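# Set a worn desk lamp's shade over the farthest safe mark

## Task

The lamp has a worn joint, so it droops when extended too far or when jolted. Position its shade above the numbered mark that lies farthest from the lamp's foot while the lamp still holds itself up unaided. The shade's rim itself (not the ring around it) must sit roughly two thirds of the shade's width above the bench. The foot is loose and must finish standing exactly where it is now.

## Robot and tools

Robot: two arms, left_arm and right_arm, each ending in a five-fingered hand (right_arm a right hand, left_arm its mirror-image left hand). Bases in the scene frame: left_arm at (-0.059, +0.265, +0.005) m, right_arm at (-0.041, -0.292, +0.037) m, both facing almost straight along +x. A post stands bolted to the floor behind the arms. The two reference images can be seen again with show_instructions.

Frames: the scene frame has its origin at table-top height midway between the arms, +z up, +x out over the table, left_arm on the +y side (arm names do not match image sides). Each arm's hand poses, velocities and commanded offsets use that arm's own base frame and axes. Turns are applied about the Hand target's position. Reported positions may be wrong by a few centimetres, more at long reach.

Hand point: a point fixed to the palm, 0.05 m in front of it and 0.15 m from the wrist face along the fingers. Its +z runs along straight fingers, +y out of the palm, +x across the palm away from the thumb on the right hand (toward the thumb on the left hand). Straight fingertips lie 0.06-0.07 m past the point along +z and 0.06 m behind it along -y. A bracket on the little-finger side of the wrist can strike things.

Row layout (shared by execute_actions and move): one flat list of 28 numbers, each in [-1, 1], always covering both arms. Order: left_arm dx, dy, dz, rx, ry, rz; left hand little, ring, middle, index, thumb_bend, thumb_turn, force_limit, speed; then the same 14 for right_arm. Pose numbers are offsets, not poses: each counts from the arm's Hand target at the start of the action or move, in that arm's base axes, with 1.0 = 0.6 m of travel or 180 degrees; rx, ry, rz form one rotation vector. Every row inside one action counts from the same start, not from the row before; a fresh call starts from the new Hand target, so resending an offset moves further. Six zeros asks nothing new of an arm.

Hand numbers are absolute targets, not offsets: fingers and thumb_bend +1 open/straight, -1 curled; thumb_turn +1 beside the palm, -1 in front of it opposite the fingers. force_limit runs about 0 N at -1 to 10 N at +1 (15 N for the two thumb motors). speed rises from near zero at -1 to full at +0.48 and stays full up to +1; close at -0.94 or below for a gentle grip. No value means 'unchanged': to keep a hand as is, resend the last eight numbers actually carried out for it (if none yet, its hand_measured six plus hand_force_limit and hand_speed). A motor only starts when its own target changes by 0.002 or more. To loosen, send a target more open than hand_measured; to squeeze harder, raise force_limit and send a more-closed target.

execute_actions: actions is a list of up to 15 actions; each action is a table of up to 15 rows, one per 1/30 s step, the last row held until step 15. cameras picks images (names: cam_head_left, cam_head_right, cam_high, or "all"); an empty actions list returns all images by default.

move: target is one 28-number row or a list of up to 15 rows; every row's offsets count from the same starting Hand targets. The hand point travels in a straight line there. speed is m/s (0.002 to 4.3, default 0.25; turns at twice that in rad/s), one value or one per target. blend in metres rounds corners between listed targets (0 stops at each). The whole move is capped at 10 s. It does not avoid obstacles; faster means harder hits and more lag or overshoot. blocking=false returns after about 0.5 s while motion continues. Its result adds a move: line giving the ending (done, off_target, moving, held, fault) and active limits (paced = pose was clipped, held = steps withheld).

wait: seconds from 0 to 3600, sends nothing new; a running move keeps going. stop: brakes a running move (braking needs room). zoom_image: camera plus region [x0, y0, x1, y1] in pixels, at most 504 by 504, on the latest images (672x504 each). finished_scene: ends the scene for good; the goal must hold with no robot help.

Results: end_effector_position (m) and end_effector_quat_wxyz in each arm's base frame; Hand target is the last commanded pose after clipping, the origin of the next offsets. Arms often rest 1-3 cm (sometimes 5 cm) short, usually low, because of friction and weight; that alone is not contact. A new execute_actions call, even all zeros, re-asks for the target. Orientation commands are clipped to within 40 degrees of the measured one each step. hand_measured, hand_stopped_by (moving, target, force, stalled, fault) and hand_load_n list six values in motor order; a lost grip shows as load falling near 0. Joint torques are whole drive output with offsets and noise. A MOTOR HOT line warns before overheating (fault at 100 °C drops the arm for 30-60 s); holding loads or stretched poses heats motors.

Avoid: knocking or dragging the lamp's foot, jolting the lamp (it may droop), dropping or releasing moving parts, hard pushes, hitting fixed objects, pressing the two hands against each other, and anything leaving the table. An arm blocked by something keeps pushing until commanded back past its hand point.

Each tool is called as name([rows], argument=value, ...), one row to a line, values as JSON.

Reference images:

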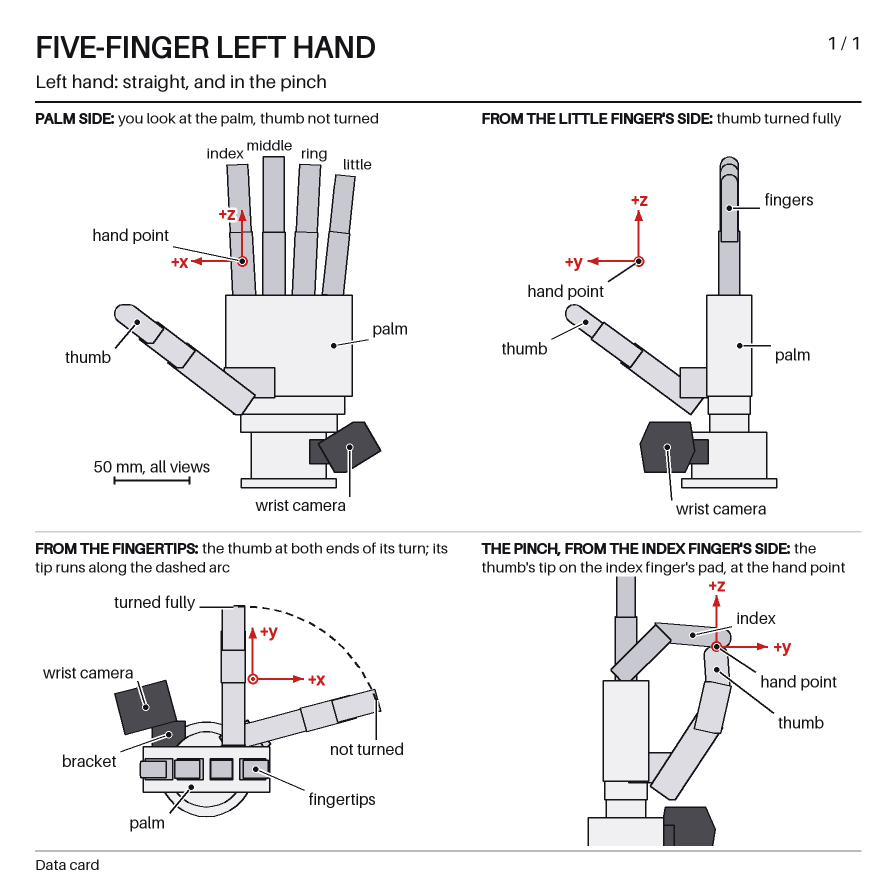

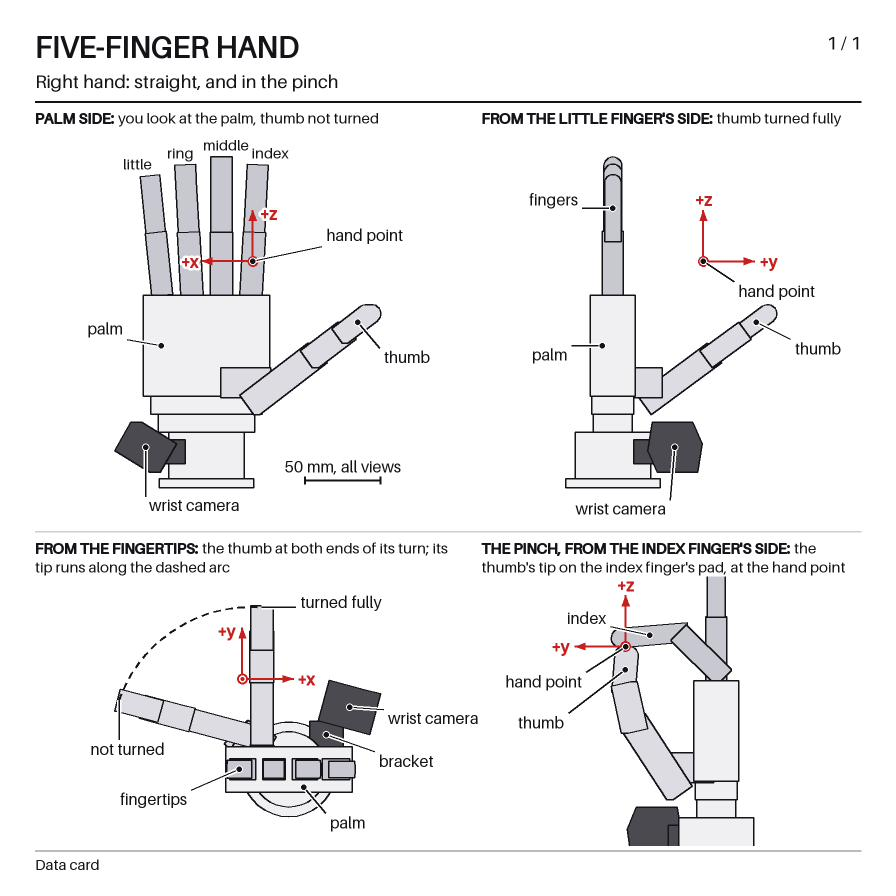

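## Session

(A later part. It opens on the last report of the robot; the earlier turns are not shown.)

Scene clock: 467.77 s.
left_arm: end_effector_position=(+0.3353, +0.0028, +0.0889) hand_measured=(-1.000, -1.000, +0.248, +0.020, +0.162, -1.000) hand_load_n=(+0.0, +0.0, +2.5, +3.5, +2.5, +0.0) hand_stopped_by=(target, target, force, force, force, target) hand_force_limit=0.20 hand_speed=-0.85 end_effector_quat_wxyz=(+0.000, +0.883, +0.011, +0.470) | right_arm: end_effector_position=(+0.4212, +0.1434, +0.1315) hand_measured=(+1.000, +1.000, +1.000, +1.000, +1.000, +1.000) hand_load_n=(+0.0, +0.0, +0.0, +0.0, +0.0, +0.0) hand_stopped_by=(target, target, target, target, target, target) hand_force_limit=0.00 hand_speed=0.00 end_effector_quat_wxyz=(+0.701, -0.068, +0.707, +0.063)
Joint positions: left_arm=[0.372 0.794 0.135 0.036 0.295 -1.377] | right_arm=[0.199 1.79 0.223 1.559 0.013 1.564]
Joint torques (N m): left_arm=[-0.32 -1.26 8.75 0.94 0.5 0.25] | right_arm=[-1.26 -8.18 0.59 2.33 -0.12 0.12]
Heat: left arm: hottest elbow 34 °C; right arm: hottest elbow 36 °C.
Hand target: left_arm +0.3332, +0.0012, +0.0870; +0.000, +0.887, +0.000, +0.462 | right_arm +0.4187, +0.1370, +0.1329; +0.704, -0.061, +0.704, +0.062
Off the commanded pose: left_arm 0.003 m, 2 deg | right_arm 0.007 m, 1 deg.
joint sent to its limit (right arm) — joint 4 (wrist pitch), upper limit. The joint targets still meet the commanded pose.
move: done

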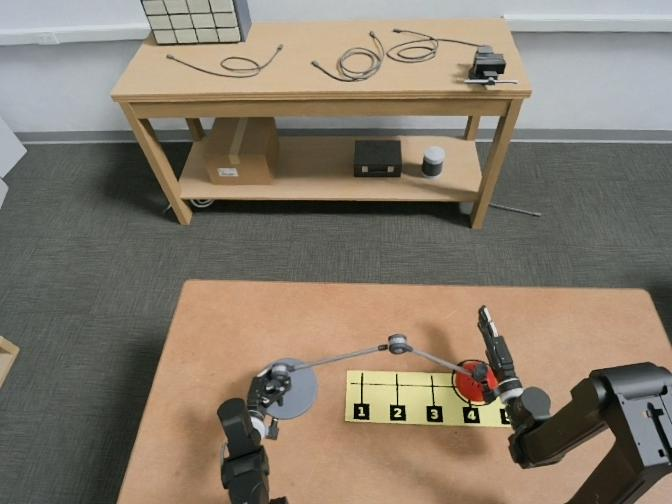

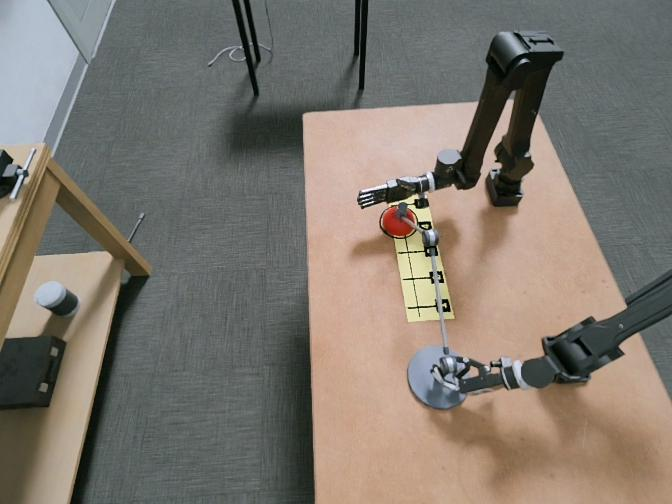

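move([
  [0,0,0,0,0,0,-1,-1,0.45,0.45,1,-1,0.2,-0.3, 0,0,0,0,0,0,1,1,1,1,1,1,0,0],
  [-0.2,0,0.04,0,0,0,-1,-1,0.45,0.45,1,-1,0.2,-0.3, 0,0,0,0,0,0,1,1,1,1,1,1,0,0],
], speed=0.12, cameras=["cam_head_left","cam_high"])

Scene clock: 470.80 s.
left_arm: end_effector_position=(+0.2367, -0.0025, +0.1043) hand_measured=(-1.000, -1.000, +0.450, +0.450, +1.000, -1.000) hand_load_n=(+0.5, +0.0, +0.0, +0.0, +0.0, +0.0) hand_stopped_by=(target, target, target, target, target, target) hand_force_limit=0.20 hand_speed=-0.30 end_effector_quat_wxyz=(+0.015, +0.887, +0.021, +0.462) | right_arm: end_effector_position=(+0.4212, +0.1434, +0.1315) hand_measured=(+1.000, +1.000, +1.000, +1.000, +1.000, +1.000) hand_load_n=(+0.0, +0.0, +0.0, +0.5, +0.0, +0.0) hand_stopped_by=(target, target, target, target, target, target) hand_force_limit=0.00 hand_speed=0.00 end_effector_quat_wxyz=(+0.701, -0.068, +0.707, +0.063)
Joint positions: left_arm=[0.782 0.062 0.109 -0.83 0.622 -1.103] | right_arm=[0.199 1.79 0.223 1.559 0.013 1.564]
Joint torques (N m): left_arm=[-1.2 5.13 9.5 2.29 0.36 -0.06] | right_arm=[-2.2 -7.06 0.9 2.47 -0.05 0.16]
Heat: left arm: hottest elbow 34 °C; right arm: hottest elbow 35 °C.
Hand target: left_arm +0.2379, -0.0029, +0.1051; +0.017, +0.886, +0.020, +0.462 (not the last commanded pose) | right_arm +0.4187, +0.1370, +0.1329; +0.704, -0.062, +0.704, +0.062
Off the commanded pose: left_arm 0.025 m, 3 deg | right_arm 0.007 m, 1 deg.
joint sent to its limit (right arm) — joint 4 (wrist pitch), upper limit. The joint targets still meet the commanded pose.
move: held (left_arm; a check stopped the path); limits=held
pose unreachable (left arm): on one or more control steps of this call, first in action 0 (counted from 0), this arm could not follow its commanded pose, so it was not sent that pose on those steps. It may still have moved: this result reports where it is.
cause: moving toward the commanded pose would bring two parts of the arm too close to each other (joints 3 (elbow) to 6 (wrist roll) lie between them).

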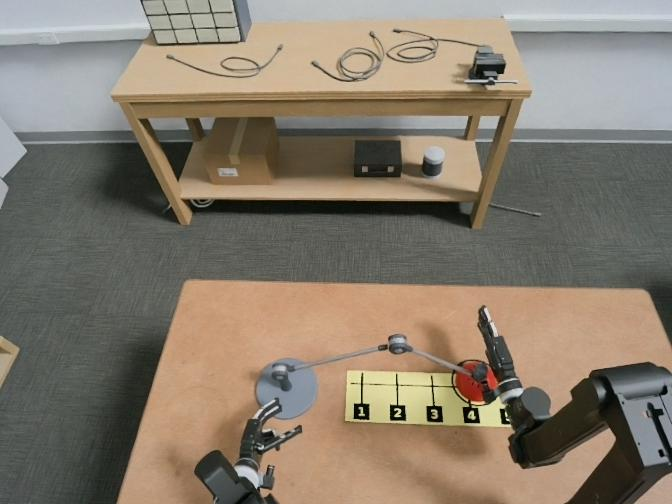

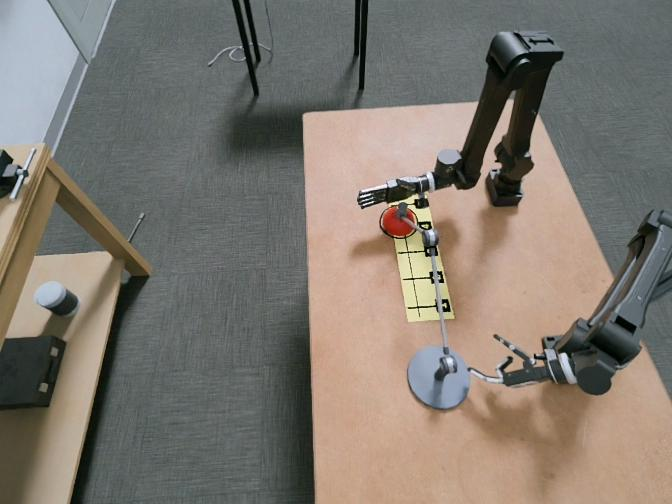

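move([
  [0.02,0.1,0.18,0,-0.1,0,1,1,1,1,1,1,0.0,-0.3, 0,0,0,0,0,0,1,1,1,1,1,1,0,0],
  [0.1,0.163,0.18,0,-0.194,0,1,1,1,1,1,1,0.0,-0.3, 0,0,0,0,0,0,1,1,1,1,1,1,0,0],
  [0.27,0.163,0.18,0,-0.194,0,1,1,1,1,1,1,0.0,-0.3, 0,0,0,0,0,0,1,1,1,1,1,1,0,0],
], speed=0.15, blend=0.03, cameras=["cam_head_left","cam_high"])

Scene clock: 475.07 s.
left_arm: end_effector_position=(+0.3934, +0.0909, +0.2040) hand_measured=(+1.000, +1.000, +1.000, +1.000, +1.000, +1.000) hand_load_n=(+0.0, +0.0, +0.0, +0.0, +0.0, +0.0) hand_stopped_by=(target, target, target, target, target, target) hand_force_limit=0.00 hand_speed=-0.30 end_effector_quat_wxyz=(+0.024, +0.715, +0.017, +0.698) | right_arm: end_effector_position=(+0.4212, +0.1434, +0.1315) hand_measured=(+1.000, +1.000, +1.000, +1.000, +1.000, +1.000) hand_load_n=(+0.0, +0.0, +0.0, +0.0, +0.0, +0.0) hand_stopped_by=(target, target, target, target, target, target) hand_force_limit=0.00 hand_speed=0.00 end_effector_quat_wxyz=(+0.701, -0.068, +0.707, +0.063)
Joint positions: left_arm=[0.652 1.329 0.245 1.052 0.662 -1.61] | right_arm=[0.199 1.79 0.223 1.559 0.013 1.564]
Joint torques (N m): left_arm=[-1.03 -5.19 7.31 3.12 -0.07 -0.12] | right_arm=[-1.38 -7.47 0.75 2.69 -0.08 0.16]
Heat: left arm: hottest elbow 34 °C; right arm: hottest elbow 35 °C.
Hand target: left_arm +0.3999, +0.0948, +0.2131; +0.022, +0.707, +0.014, +0.707 | right_arm +0.4187, +0.1370, +0.1329; +0.704, -0.062, +0.704, +0.062
Off the commanded pose: left_arm 0.012 m, 2 deg | right_arm 0.007 m, 1 deg.
joint sent to its limit (right arm) — joint 4 (wrist pitch), upper limit. The joint targets still meet the commanded pose.
move: off_target (left_arm)

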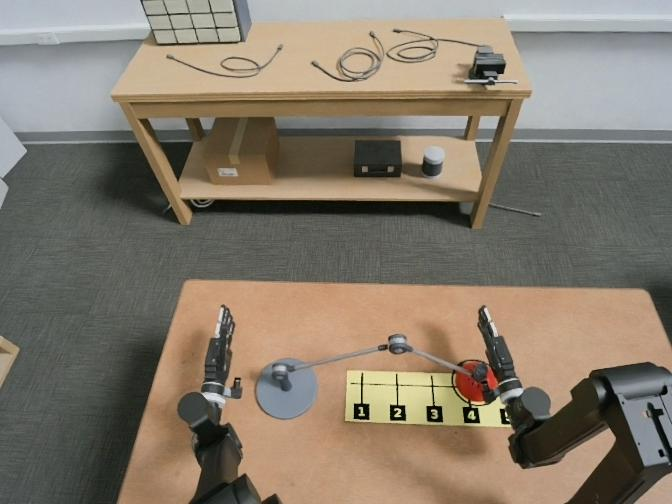

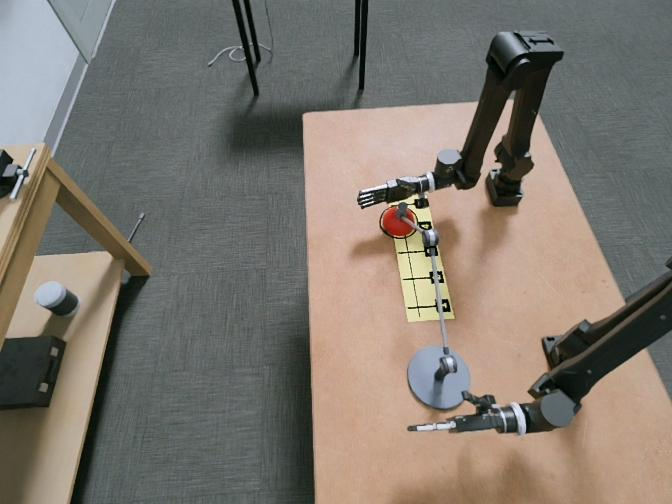

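move([
  [0.02,0,0,0,0,0,1,1,1,1,1,1,0.0,-0.3, 0,0,0,0,0,0,1,1,1,1,1,1,0,0],
  [0.02,0,-0.13,0,0,0,1,1,1,1,1,1,0.0,-0.3, 0,0,0,0,0,0,1,1,1,1,1,1,0,0],
], speed=0.12, blend=0.01, cameras=["cam_head_left","cam_high"])

Scene clock: 477.07 s.
left_arm: end_effector_position=(+0.4076, +0.0941, +0.1304) hand_measured=(+1.000, +1.000, +1.000, +1.000, +1.000, +1.000) hand_load_n=(+0.0, +0.0, +0.0, +0.0, +0.0, +0.0) hand_stopped_by=(target, target, target, target, target, target) hand_force_limit=0.00 hand_speed=-0.30 end_effector_quat_wxyz=(+0.022, +0.714, +0.017, +0.699) | right_arm: end_effector_position=(+0.4212, +0.1434, +0.1315) hand_measured=(+1.000, +1.000, +1.000, +1.000, +1.000, +1.000) hand_load_n=(+0.0, +0.0, +0.0, +0.0, +0.0, +0.0) hand_stopped_by=(target, target, target, target, target, target) hand_force_limit=0.00 hand_speed=0.00 end_effector_quat_wxyz=(+0.701, -0.068, +0.707, +0.063)
Joint positions: left_arm=[0.627 1.798 0.268 1.505 0.635 -1.61] | right_arm=[0.199 1.79 0.223 1.559 0.013 1.564]
Joint torques (N m): left_arm=[-0.91 -9.41 3.43 2.96 -0.06 -0.17] | right_arm=[-1.67 -7.36 1.05 2.43 -0.1 0.15]
Heat: left arm: hottest elbow 34 °C; right arm: hottest elbow 35 °C.
Hand target: left_arm +0.4120, +0.0950, +0.1351; +0.022, +0.707, +0.014, +0.707 | right_arm +0.4187, +0.1370, +0.1329; +0.704, -0.062, +0.704, +0.062
Off the commanded pose: left_arm 0.006 m, 1 deg | right_arm 0.007 m, 1 deg.
joint sent to its limit (right arm) — joint 4 (wrist pitch), upper limit. The joint targets still meet the commanded pose.
move: done; blend cut to 0.006 m at target 1

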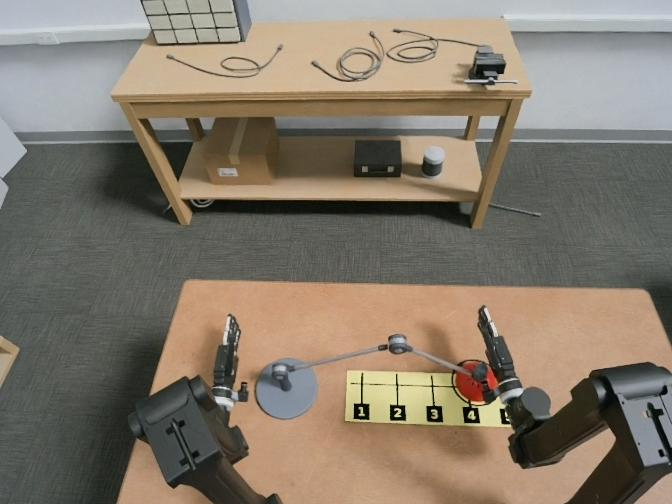

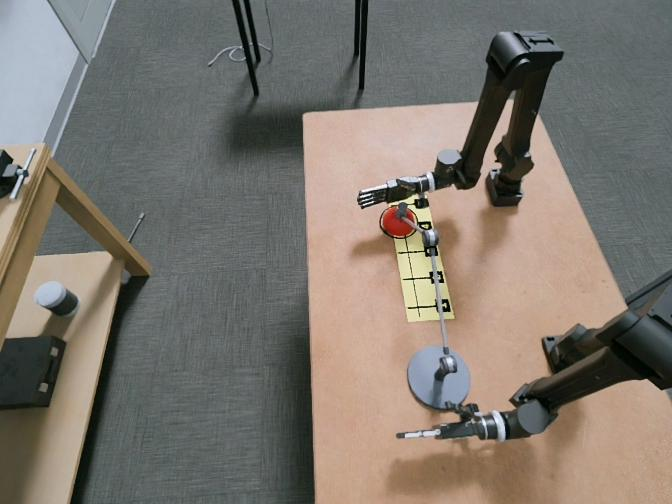

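move([
  [0,-0.1,0,0,0,0,1,1,1,1,1,1,0.0,-0.3, 0,0,0,0,0,0,1,1,1,1,1,1,0,0],
  [0,-0.15,0,0,0,0,1,1,1,1,1,1,0.0,-0.3, 0,0,0,0,0,0,1,1,1,1,1,1,0,0],
], speed=[0.1, 0.04], blend=0.01, cameras=["cam_head_left","cam_high"])

zoom_image(camera="cam_head_left", region=[190, 300, 350, 450])

Scene clock: 479.17 s.
left_arm: end_effector_position=(+0.4124, +0.0120, +0.1268) hand_measured=(+1.000, +1.000, +1.000, +1.000, +1.000, +1.000) hand_load_n=(+0.0, +0.0, +0.0, +0.0, +0.0, +0.0) hand_stopped_by=(target, target, target, target, target, target) hand_force_limit=0.00 hand_speed=-0.30 end_effector_quat_wxyz=(+0.019, +0.725, +0.021, +0.688) | right_arm: end_effector_position=(+0.4212, +0.1434, +0.1315) hand_measured=(+1.000, +1.000, +1.000, +1.000, +1.000, +1.000) hand_load_n=(+0.0, +0.0, +0.0, +0.0, +0.0, +0.0) hand_stopped_by=(target, target, target, target, target, target) hand_force_limit=0.00 hand_speed=0.00 end_effector_quat_wxyz=(+0.701, -0.068, +0.707, +0.063)
Joint positions: left_arm=[0.314 1.767 0.173 1.539 0.312 -1.61] | right_arm=[0.199 1.79 0.223 1.559 0.013 1.564]
Joint torques (N m): left_arm=[-1.9 -10.46 2 3.23 0.06 -0.01] | right_arm=[-1.44 -7.41 0.75 2.44 -0.12 0.16]
Heat: left arm: hottest elbow 34 °C; right arm: hottest elbow 34 °C.
Hand target: left_arm +0.4119, +0.0050, +0.1351; +0.022, +0.707, +0.014, +0.707 | right_arm +0.4187, +0.1370, +0.1329; +0.704, -0.062, +0.704, +0.062
Off the commanded pose: left_arm 0.011 m, 3 deg | right_arm 0.007 m, 1 deg.
joint sent to its limit (left arm) — joint 4 (wrist pitch), upper limit. The joint targets still meet the commanded pose.
joint sent to its limit (right arm) — joint 4 (wrist pitch), upper limit. The joint targets still meet the commanded pose.
move: off_target (left_arm)

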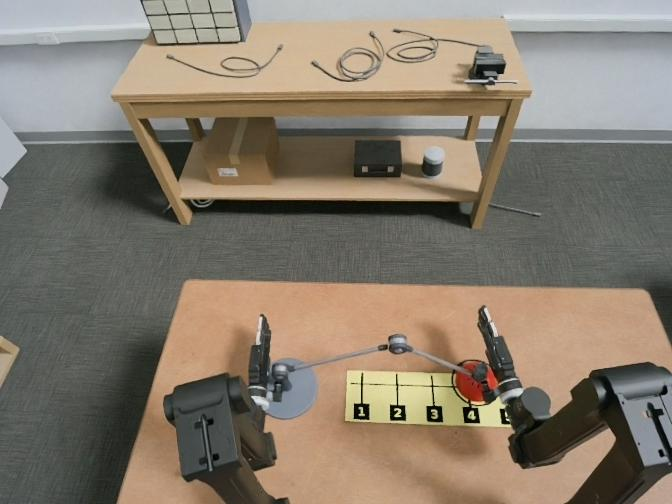

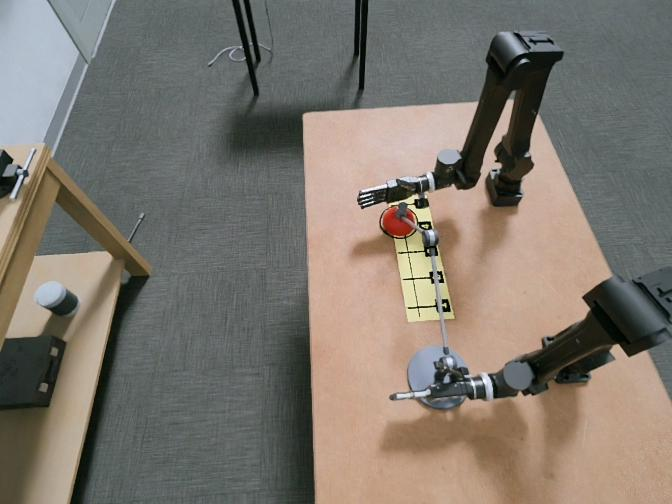

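Scaled by 3.150 from the camera's image (finer frame: 960x720).

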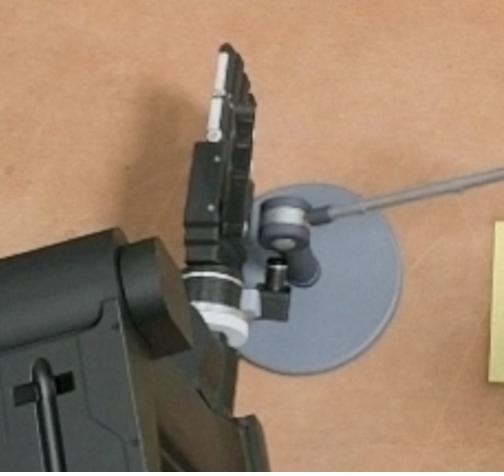

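move(target=[0,-0.05,0,0,0,0,1,1,1,1,1,1,0.0,-0.3, 0,0.0667,0,0,0,0,1,1,1,1,1,1,0,0], speed=0.04, cameras=["cam_head_left","cam_high"])

zoom_image(camera="cam_head_left", region=[190, 300, 350, 450])

zoom_image(camera="cam_head_left", region=[420, 290, 600, 425])

Scene clock: 481.07 s.
left_arm: end_effector_position=(+0.4113, +0.0000, +0.1336) hand_measured=(+1.000, +1.000, +1.000, +1.000, +1.000, +1.000) hand_load_n=(+0.0, +0.0, +0.0, +0.0, +0.0, +0.0) hand_stopped_by=(target, target, target, target, target, target) hand_force_limit=0.00 hand_speed=-0.30 end_effector_quat_wxyz=(+0.004, +0.721, +0.044, +0.692) | right_arm: end_effector_position=(+0.4243, +0.1468, +0.1308) hand_measured=(+1.000, +1.000, +1.000, +1.000, +1.000, +1.000) hand_load_n=(+0.0, +0.0, +0.0, +0.0, +0.0, +0.0) hand_stopped_by=(target, target, target, target, target, target) hand_force_limit=0.00 hand_speed=0.00 end_effector_quat_wxyz=(+0.704, -0.040, +0.709, +0.027)
Joint positions: left_arm=[0.22 1.741 0.147 1.551 0.165 -1.631] | right_arm=[0.282 1.79 0.223 1.559 0.188 1.554]
Joint torques (N m): left_arm=[-4.66 -8.76 2.41 2.81 0.77 0.16] | right_arm=[3.72 -7.71 2.8 1.88 -0.88 0.23]
Heat: left arm: hottest elbow 34 °C; right arm: hottest elbow 34 °C.
Hand target: left_arm +0.4119, -0.0251, +0.1351; +0.022, +0.707, +0.014, +0.707 | right_arm +0.4187, +0.1769, +0.1329; +0.704, -0.061, +0.704, +0.062
Off the commanded pose: left_arm 0.025 m, 5 deg | right_arm 0.031 m, 5 deg.
joint sent to its limit (left arm) — joint 4 (wrist pitch), upper limit. The joint targets still meet the commanded pose.
move: off_target (left_arm, right_arm)

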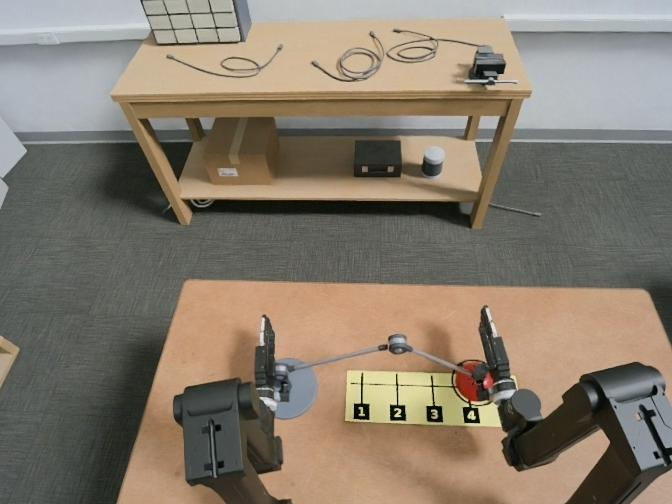

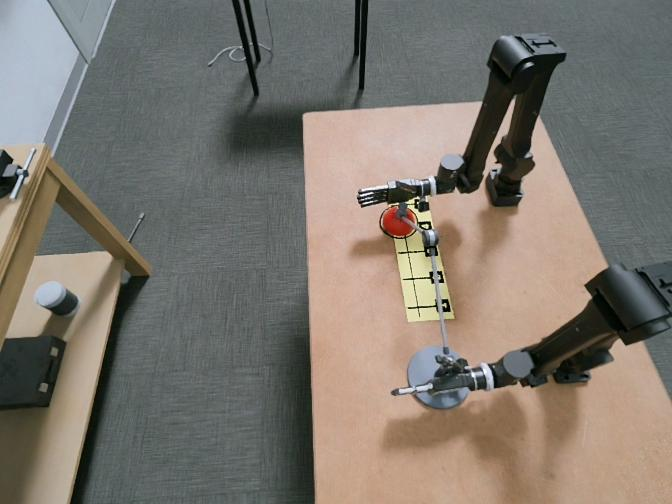

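Scaled by 3.150 from the camera's image (finer frame: 960x720).

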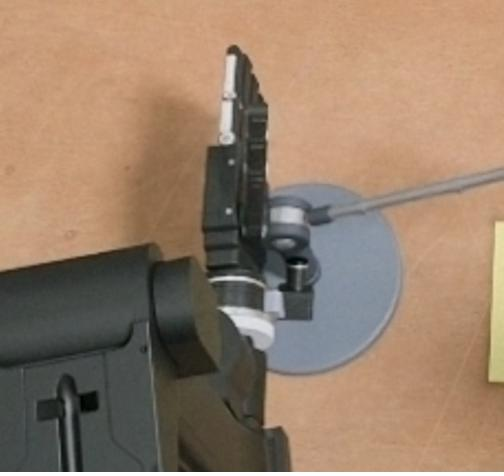

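Scaled by 2.800 from the camera's image (finer frame: 960x720).

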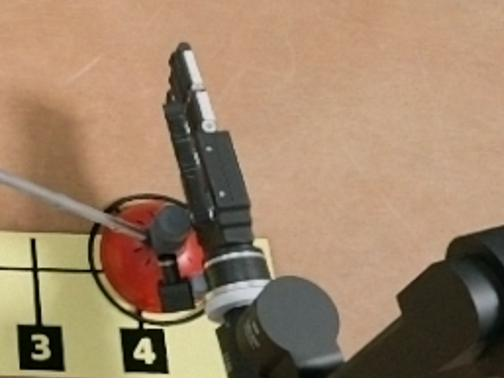

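move(target=[0,-0.05,0,0,0,0,1,1,1,1,1,1,0.0,-0.3, 0,0.05,0,0,0,0,1,1,1,1,1,1,0,0], speed=0.04, cameras=["cam_head_left","cam_high"])

zoom_image(camera="cam_head_left", region=[230, 290, 550, 450])

Scene clock: 484.97 s.
left_arm: end_effector_position=(+0.4146, -0.0087, +0.1404) hand_measured=(+1.000, +1.000, +1.000, +1.000, +1.000, +1.000) hand_load_n=(+0.0, -0.5, +0.0, +0.0, +0.0, +0.5) hand_stopped_by=(target, target, target, target, target, target) hand_force_limit=0.00 hand_speed=-0.30 end_effector_quat_wxyz=(-0.013, +0.713, +0.067, +0.698) | right_arm: end_effector_position=(+0.4246, +0.1538, +0.1253) hand_measured=(+1.000, +1.000, +1.000, +1.000, +1.000, +1.000) hand_load_n=(+0.0, +0.0, +0.0, +0.0, +0.0, +0.0) hand_stopped_by=(target, target, target, target, target, target) hand_force_limit=0.00 hand_speed=0.00 end_effector_quat_wxyz=(+0.699, -0.029, +0.714, -0.003)
Joint positions: left_arm=[0.126 1.727 0.14 1.561 0.013 -1.646] | right_arm=[0.353 1.79 0.226 1.54 0.316 1.533]
Joint torques (N m): left_arm=[-7.3 -8.47 1.95 2.37 1.58 0.27] | right_arm=[5.83 -6.83 4.57 1.59 -1.72 0.35]
Heat: left arm: hottest elbow 34 °C; right arm: hottest elbow 34 °C.
Hand target: left_arm +0.4120, -0.0551, +0.1351; +0.022, +0.707, +0.014, +0.707 | right_arm +0.4186, +0.2071, +0.1330; +0.705, -0.062, +0.704, +0.062
Off the commanded pose: left_arm 0.047 m, 7 deg | right_arm 0.054 m, 8 deg.
joint read past its limit (left arm) — joint 4 (wrist pitch), upper limit.
joint sent to its limit (left arm) — joint 4 (wrist pitch), upper limit. The joint targets are off in position, not in orientation.
move: off_target (left_arm, right_arm)

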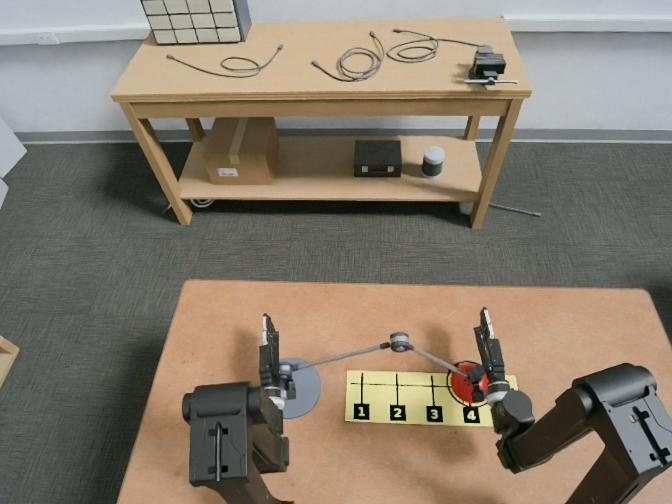

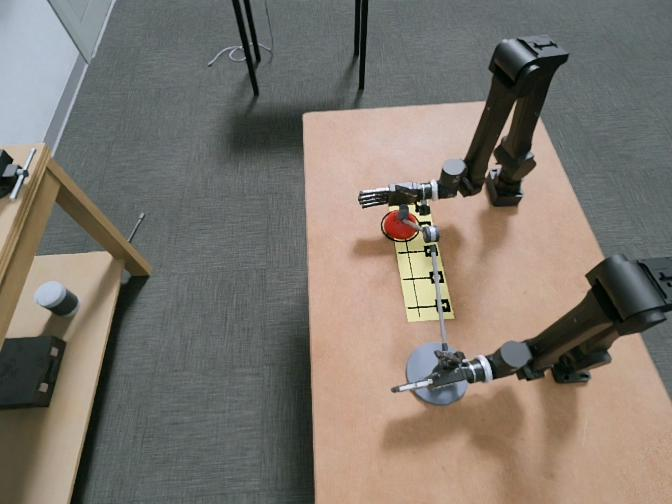

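Scaled by 1.575 from the camera's image (finer frame: 960x720).

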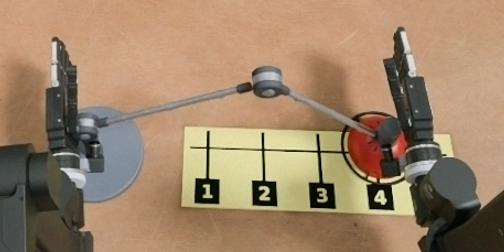

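move(target=[0,0.07,0,0,0,0,1,1,1,1,1,1,0.0,-0.3, 0,-0.1,0,0,0,0,1,1,1,1,1,1,0,0], speed=0.05, cameras=["cam_head_left","cam_high"])

zoom_image(camera="cam_head_left", region=[230, 290, 550, 450])

Scene clock: 487.60 s.
left_arm: end_effector_position=(+0.4076, -0.0159, +0.1407) hand_measured=(+1.000, +1.000, +1.000, +1.000, +1.000, +1.000) hand_load_n=(+0.0, +0.0, +0.0, +0.0, +0.0, +0.0) hand_stopped_by=(target, target, target, target, target, target) hand_force_limit=0.00 hand_speed=-0.30 end_effector_quat_wxyz=(+0.026, +0.714, +0.014, +0.700) | right_arm: end_effector_position=(+0.4204, +0.1531, +0.1324) hand_measured=(+1.000, +1.000, +1.000, +1.000, +1.000, +1.000) hand_load_n=(+0.0, +0.0, +0.0, +0.0, +0.0, -0.5) hand_stopped_by=(target, target, target, target, target, target) hand_force_limit=0.00 hand_speed=0.00 end_effector_quat_wxyz=(+0.703, -0.068, +0.706, +0.062)
Joint positions: left_arm=[0.214 1.728 0.148 1.561 0.232 -1.623] | right_arm=[0.238 1.79 0.226 1.559 0.053 1.563]
Joint torques (N m): left_arm=[0.09 -7.36 2.97 2.18 0.07 0.11] | right_arm=[-0.97 -6.83 1.05 2.61 -0.09 0.14]
Heat: left arm: hottest elbow 34 °C; right arm: hottest elbow 34 °C.
Hand target: left_arm +0.4119, -0.0130, +0.1350; +0.022, +0.707, +0.014, +0.707 | right_arm +0.4186, +0.1470, +0.1329; +0.704, -0.062, +0.704, +0.062
Off the commanded pose: left_arm 0.008 m, 1 deg | right_arm 0.006 m, 1 deg.
joint read past its limit (left arm) — joint 4 (wrist pitch), upper limit.
joint sent to its limit (left arm) — joint 4 (wrist pitch), upper limit. The joint targets still meet the commanded pose.
joint sent to its limit (right arm) — joint 4 (wrist pitch), upper limit. The joint targets still meet the commanded pose.
move: done

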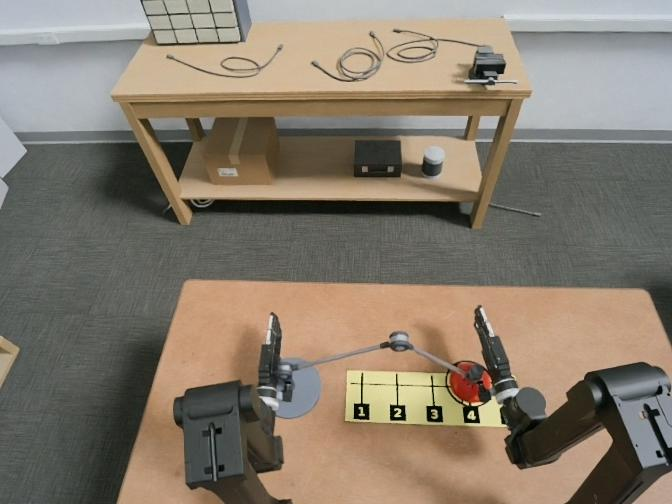

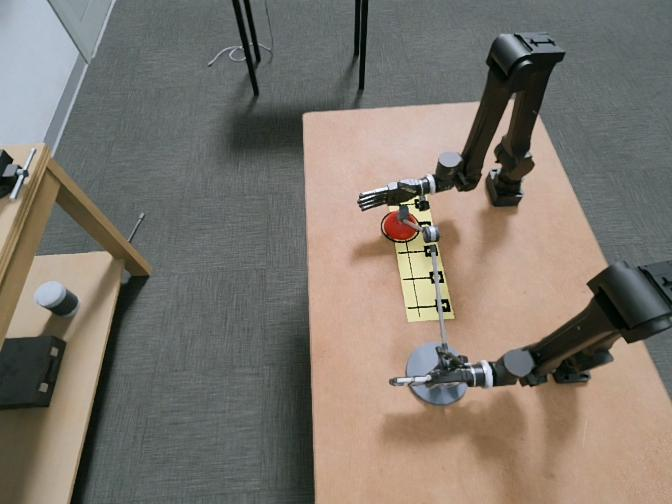

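Scaled by 1.575 from the camera's image (finer frame: 960x720).

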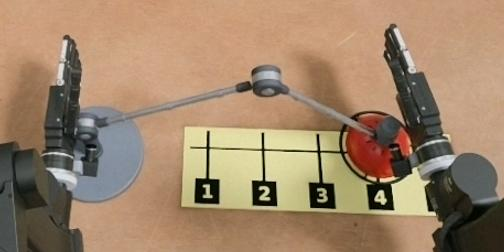

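move([
  [0,0.15,0,0,0,0,1,1,1,1,1,1,0.0,-0.3, 0,-0.15,0,0,0,0,1,1,1,1,1,1,0,0],
  [0,0.15,0,0,0,0,1,1,1,1,1,1,0.0,-0.3, 0,-0.2,0.3,0,0,0,1,1,1,1,1,1,0,0],
], speed=0.12, blend=0.03, cameras=["all"])

zoom_image(camera="cam_head_left", region=[420, 330, 560, 435])

zoom_image(camera="cam_high", region=[360, 190, 460, 270])

zoom_image(camera="cam_head_left", region=[240, 310, 380, 430])

zoom_image(camera="cam_high", region=[390, 320, 490, 420])

Scene clock: 491.03 s.
left_arm: end_effector_position=(+0.4078, +0.0720, +0.1419) hand_measured=(+1.000, +1.000, +1.000, +1.000, +1.000, +1.000) hand_load_n=(-0.5, +0.0, +0.0, +0.0, +0.0, +0.0) hand_stopped_by=(target, target, target, target, target, target) hand_force_limit=0.00 hand_speed=-0.30 end_effector_quat_wxyz=(+0.020, +0.702, +0.009, +0.712) | right_arm: end_effector_position=(+0.4112, +0.0343, +0.2943) hand_measured=(+1.000, +1.000, +1.000, +1.000, +1.000, +1.000) hand_load_n=(+0.0, +0.0, +0.0, +0.0, +0.0, +0.0) hand_stopped_by=(target, target, target, target, target, target) hand_force_limit=0.00 hand_speed=0.00 end_effector_quat_wxyz=(+0.696, -0.063, +0.712, +0.068)
Joint positions: left_arm=[0.559 1.784 0.242 1.561 0.574 -1.622] | right_arm=[-0.255 0.898 0.348 0.524 -0.442 1.569]
Joint torques (N m): left_arm=[-0.21 -7.94 3.34 1.91 0.04 -0.02] | right_arm=[-1.85 -2.26 12.51 1.26 -0.14 0.08]
Heat: left arm: hottest elbow 34 °C; right arm: hottest elbow 34 °C.
Hand target: left_arm +0.4120, +0.0769, +0.1351; +0.022, +0.707, +0.014, +0.707 | right_arm +0.4187, +0.0269, +0.3128; +0.704, -0.061, +0.704, +0.062
Off the commanded pose: left_arm 0.009 m, 1 deg | right_arm 0.021 m, 2 deg.
joint read past its limit (left arm) — joint 4 (wrist pitch), upper limit.
move: off_target (right_arm)

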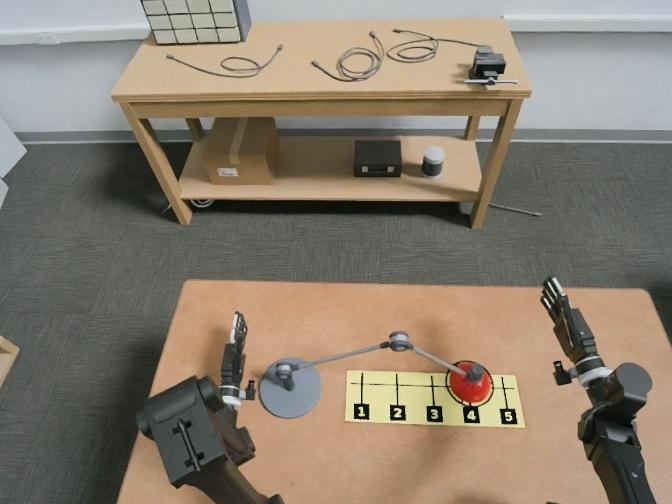

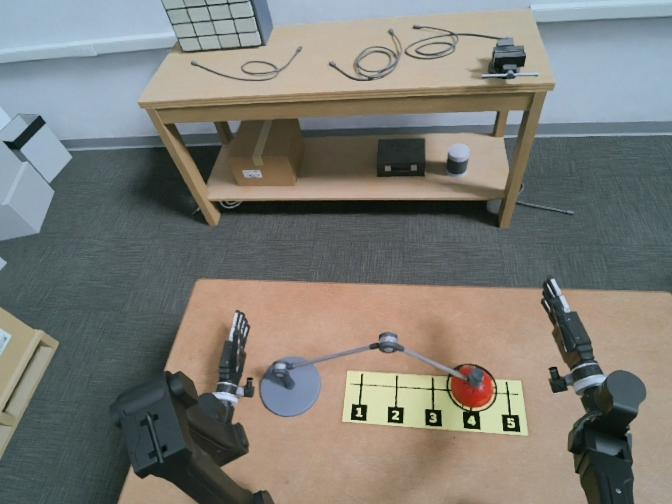

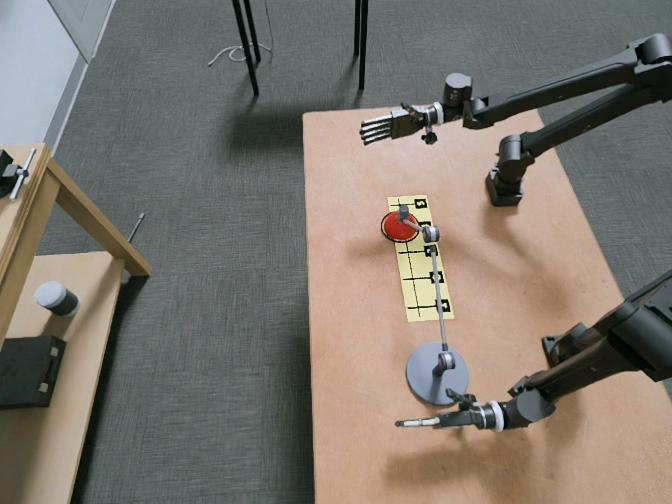

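Scaled by 3.600 from the camera's image (finer frame: 960x720).

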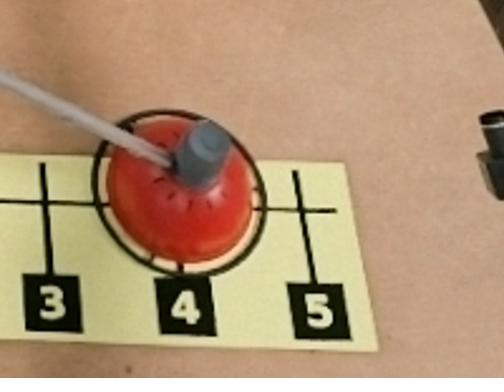

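Scaled by 5.040 from the camera's image (finer frame: 960x720).

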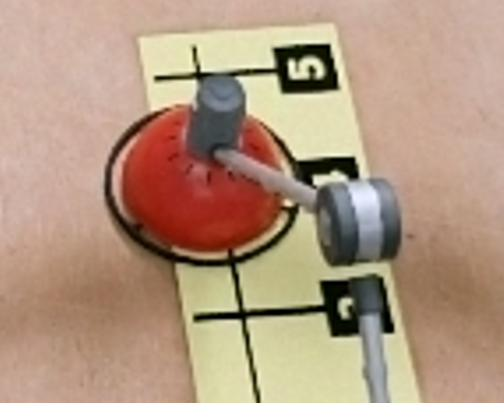

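Scaled by 3.600 from the camera's image (finer frame: 960x720).

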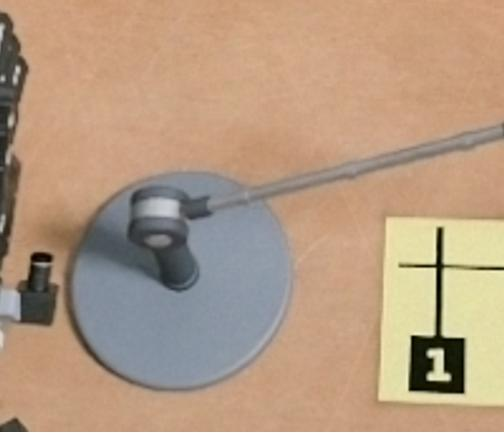

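Scaled by 5.040 from the camera's image (finer frame: 960x720).

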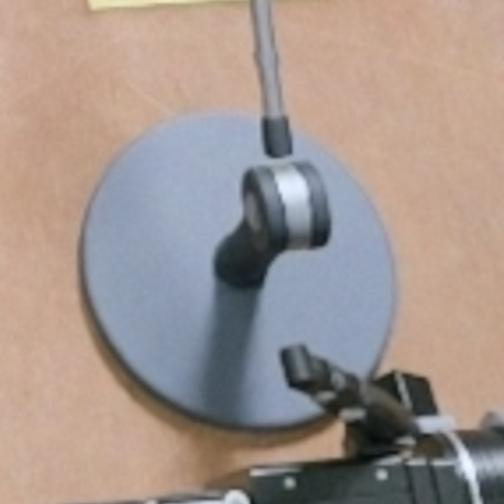

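move([
  [0,-0.08,0,0,0,0,1,1,1,1,1,1,0.0,-0.3, 0,0.02,-0.1,0,0,0,1,1,1,1,1,1,0,0],
  [0,-0.12,0,0,0,0,1,1,1,1,1,1,0.0,-0.3, 0,0.0,-0.3,0,0,0,1,1,1,1,1,1,0,0],
  [0,-0.15,0,0,0,0,1,1,1,1,1,1,0.0,-0.3, 0,0.18,-0.3,0,0,0,1,1,1,1,1,1,0,0],
], speed=[0.15,0.12,0.08], blend=0.02, cameras=["cam_head_left","cam_high"])

Scene clock: 496.67 s.
left_arm: end_effector_position=(+0.4115, -0.0099, +0.1318) hand_measured=(+1.000, +1.000, +1.000, +1.000, +1.000, +1.000) hand_load_n=(+0.0, +0.0, +0.0, +0.0, +0.0, +0.0) hand_stopped_by=(target, target, target, target, target, target) hand_force_limit=0.00 hand_speed=-0.30 end_effector_quat_wxyz=(+0.023, +0.720, +0.017, +0.693) | right_arm: end_effector_position=(+0.4196, +0.1312, +0.1320) hand_measured=(+1.000, +1.000, +1.000, +1.000, +1.000, +1.000) hand_load_n=(+0.0, +0.0, +0.0, +0.0, +0.0, -0.5) hand_stopped_by=(target, target, target, target, target, target) hand_force_limit=0.00 hand_speed=0.00 end_effector_quat_wxyz=(+0.700, -0.060, +0.709, +0.058)
Joint positions: left_arm=[0.23 1.759 0.159 1.561 0.239 -1.619] | right_arm=[0.166 1.78 0.209 1.559 -0.001 1.569]
Joint torques (N m): left_arm=[-1.61 -9.82 2.22 2.4 -0.14 0.06] | right_arm=[0.73 -6.71 1.7 2.73 0.1 0.04]
Heat: left arm: hottest wrist yaw 34 °C; right arm: hottest elbow 34 °C.
Hand target: left_arm +0.4120, -0.0131, +0.1352; +0.022, +0.707, +0.014, +0.707 | right_arm +0.4187, +0.1350, +0.1330; +0.705, -0.062, +0.704, +0.062
Off the commanded pose: left_arm 0.005 m, 2 deg | right_arm 0.004 m, 1 deg.
joint read past its limit (left arm) — joint 4 (wrist pitch), upper limit.
joint sent to its limit (left arm) — joint 4 (wrist pitch), upper limit. The joint targets still meet the commanded pose.
joint sent to its limit (right arm) — joint 4 (wrist pitch), upper limit. The joint targets still meet the commanded pose.
move: done

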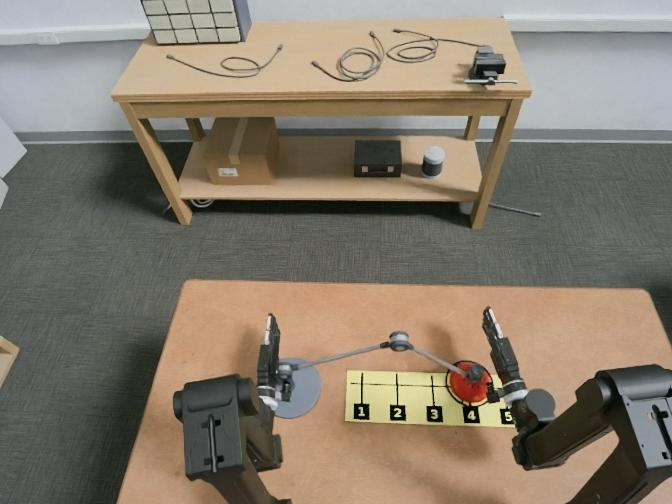

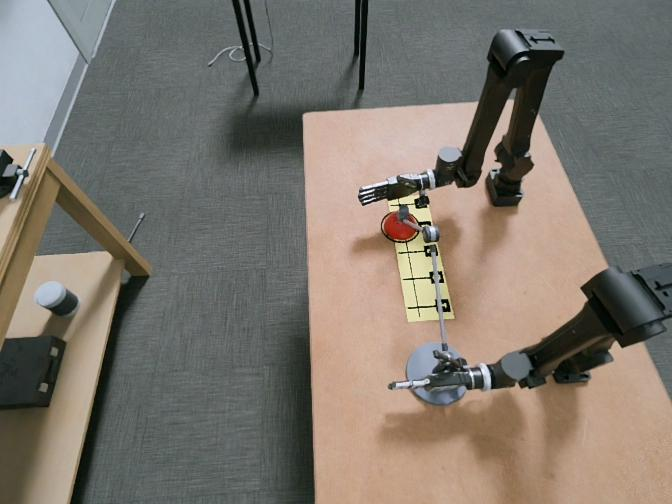

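move([
  [0,-0.0617,0,0,0,0,1,1,1,1,1,1,0.0,-0.3, 0,0.0917,0,0,0,0,1,1,1,1,1,1,0,0],
  [0.05,-0.0617,0,0,0,0,1,1,1,1,1,1,0.0,-0.3, -0.033,0.0917,0,0,0,0,1,1,1,1,1,1,0,0],
], speed=[0.06,0.03], cameras=["cam_head_left","cam_high"])

zoom_image(camera="cam_head_left", region=[230, 290, 550, 450])

zoom_image(camera="cam_high", region=[360, 190, 500, 420])

Scene clock: 499.67 s.
left_arm: end_effector_position=(+0.4266, -0.0165, +0.1413) hand_measured=(+1.000, +1.000, +1.000, +1.000, +1.000, +1.000) hand_load_n=(+0.0, +0.0, +0.0, +0.0, -0.5, +0.0) hand_stopped_by=(target, target, target, target, target, target) hand_force_limit=0.00 hand_speed=-0.30 end_effector_quat_wxyz=(-0.002, +0.709, +0.055, +0.703) | right_arm: end_effector_position=(+0.4182, +0.1511, +0.1314) hand_measured=(+1.000, +1.000, +1.000, +1.000, +1.000, +1.000) hand_load_n=(+0.0, +0.0, +0.0, +0.0, +0.0, +0.0) hand_stopped_by=(target, target, target, target, target, target) hand_force_limit=0.00 hand_speed=0.00 end_effector_quat_wxyz=(+0.705, -0.032, +0.709, +0.009)
Joint positions: left_arm=[0.113 1.749 0.177 1.561 0.032 -1.645] | right_arm=[0.335 1.781 0.209 1.565 0.277 1.54]
Joint torques (N m): left_arm=[-5.66 -5.36 5.39 2.21 1.05 0.27] | right_arm=[4.72 -7.3 0.59 2.47 -1.46 0.35]
Heat: left arm: hottest wrist yaw 34 °C; right arm: hottest elbow 34 °C.
Hand target: left_arm +0.4419, -0.0502, +0.1350; +0.022, +0.707, +0.014, +0.707 | right_arm +0.3988, +0.1900, +0.1329; +0.705, -0.062, +0.704, +0.062
Off the commanded pose: left_arm 0.038 m, 6 deg | right_arm 0.044 m, 7 deg.
joint read past its limit (left arm) — joint 4 (wrist pitch), upper limit.
joint sent to its limit (left arm) — joint 4 (wrist pitch), upper limit. The joint targets still meet the commanded pose.
joint sent to its limit (right arm) — joint 4 (wrist pitch), upper limit. The joint targets still meet the commanded pose.
move: off_target (left_arm, right_arm)

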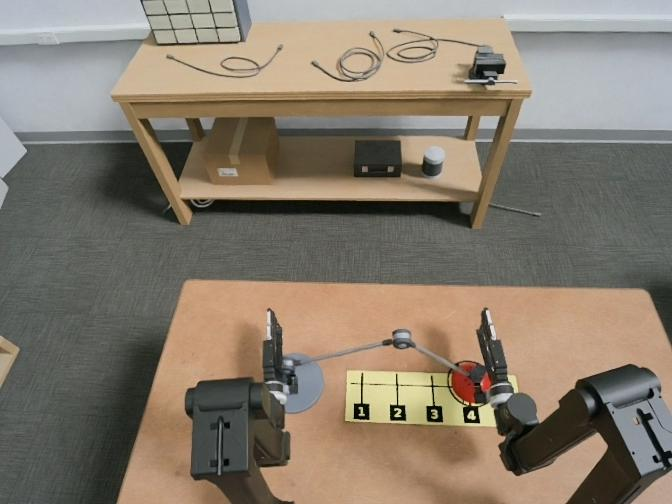

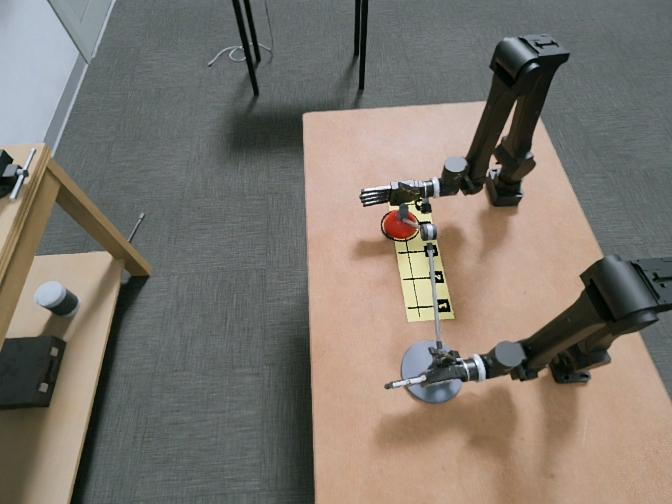

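Scaled by 1.575 from the camera's image (finer frame: 960x720).

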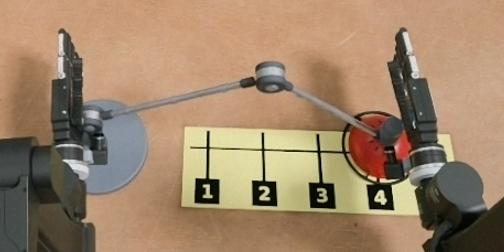

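Scaled by 2.191 from the camera's image (finer frame: 960x720).

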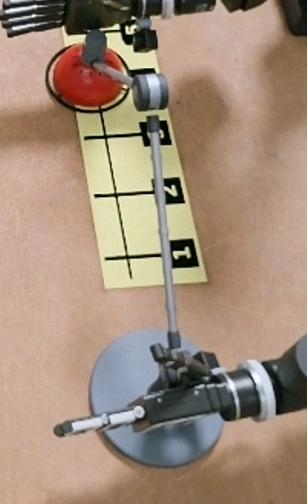

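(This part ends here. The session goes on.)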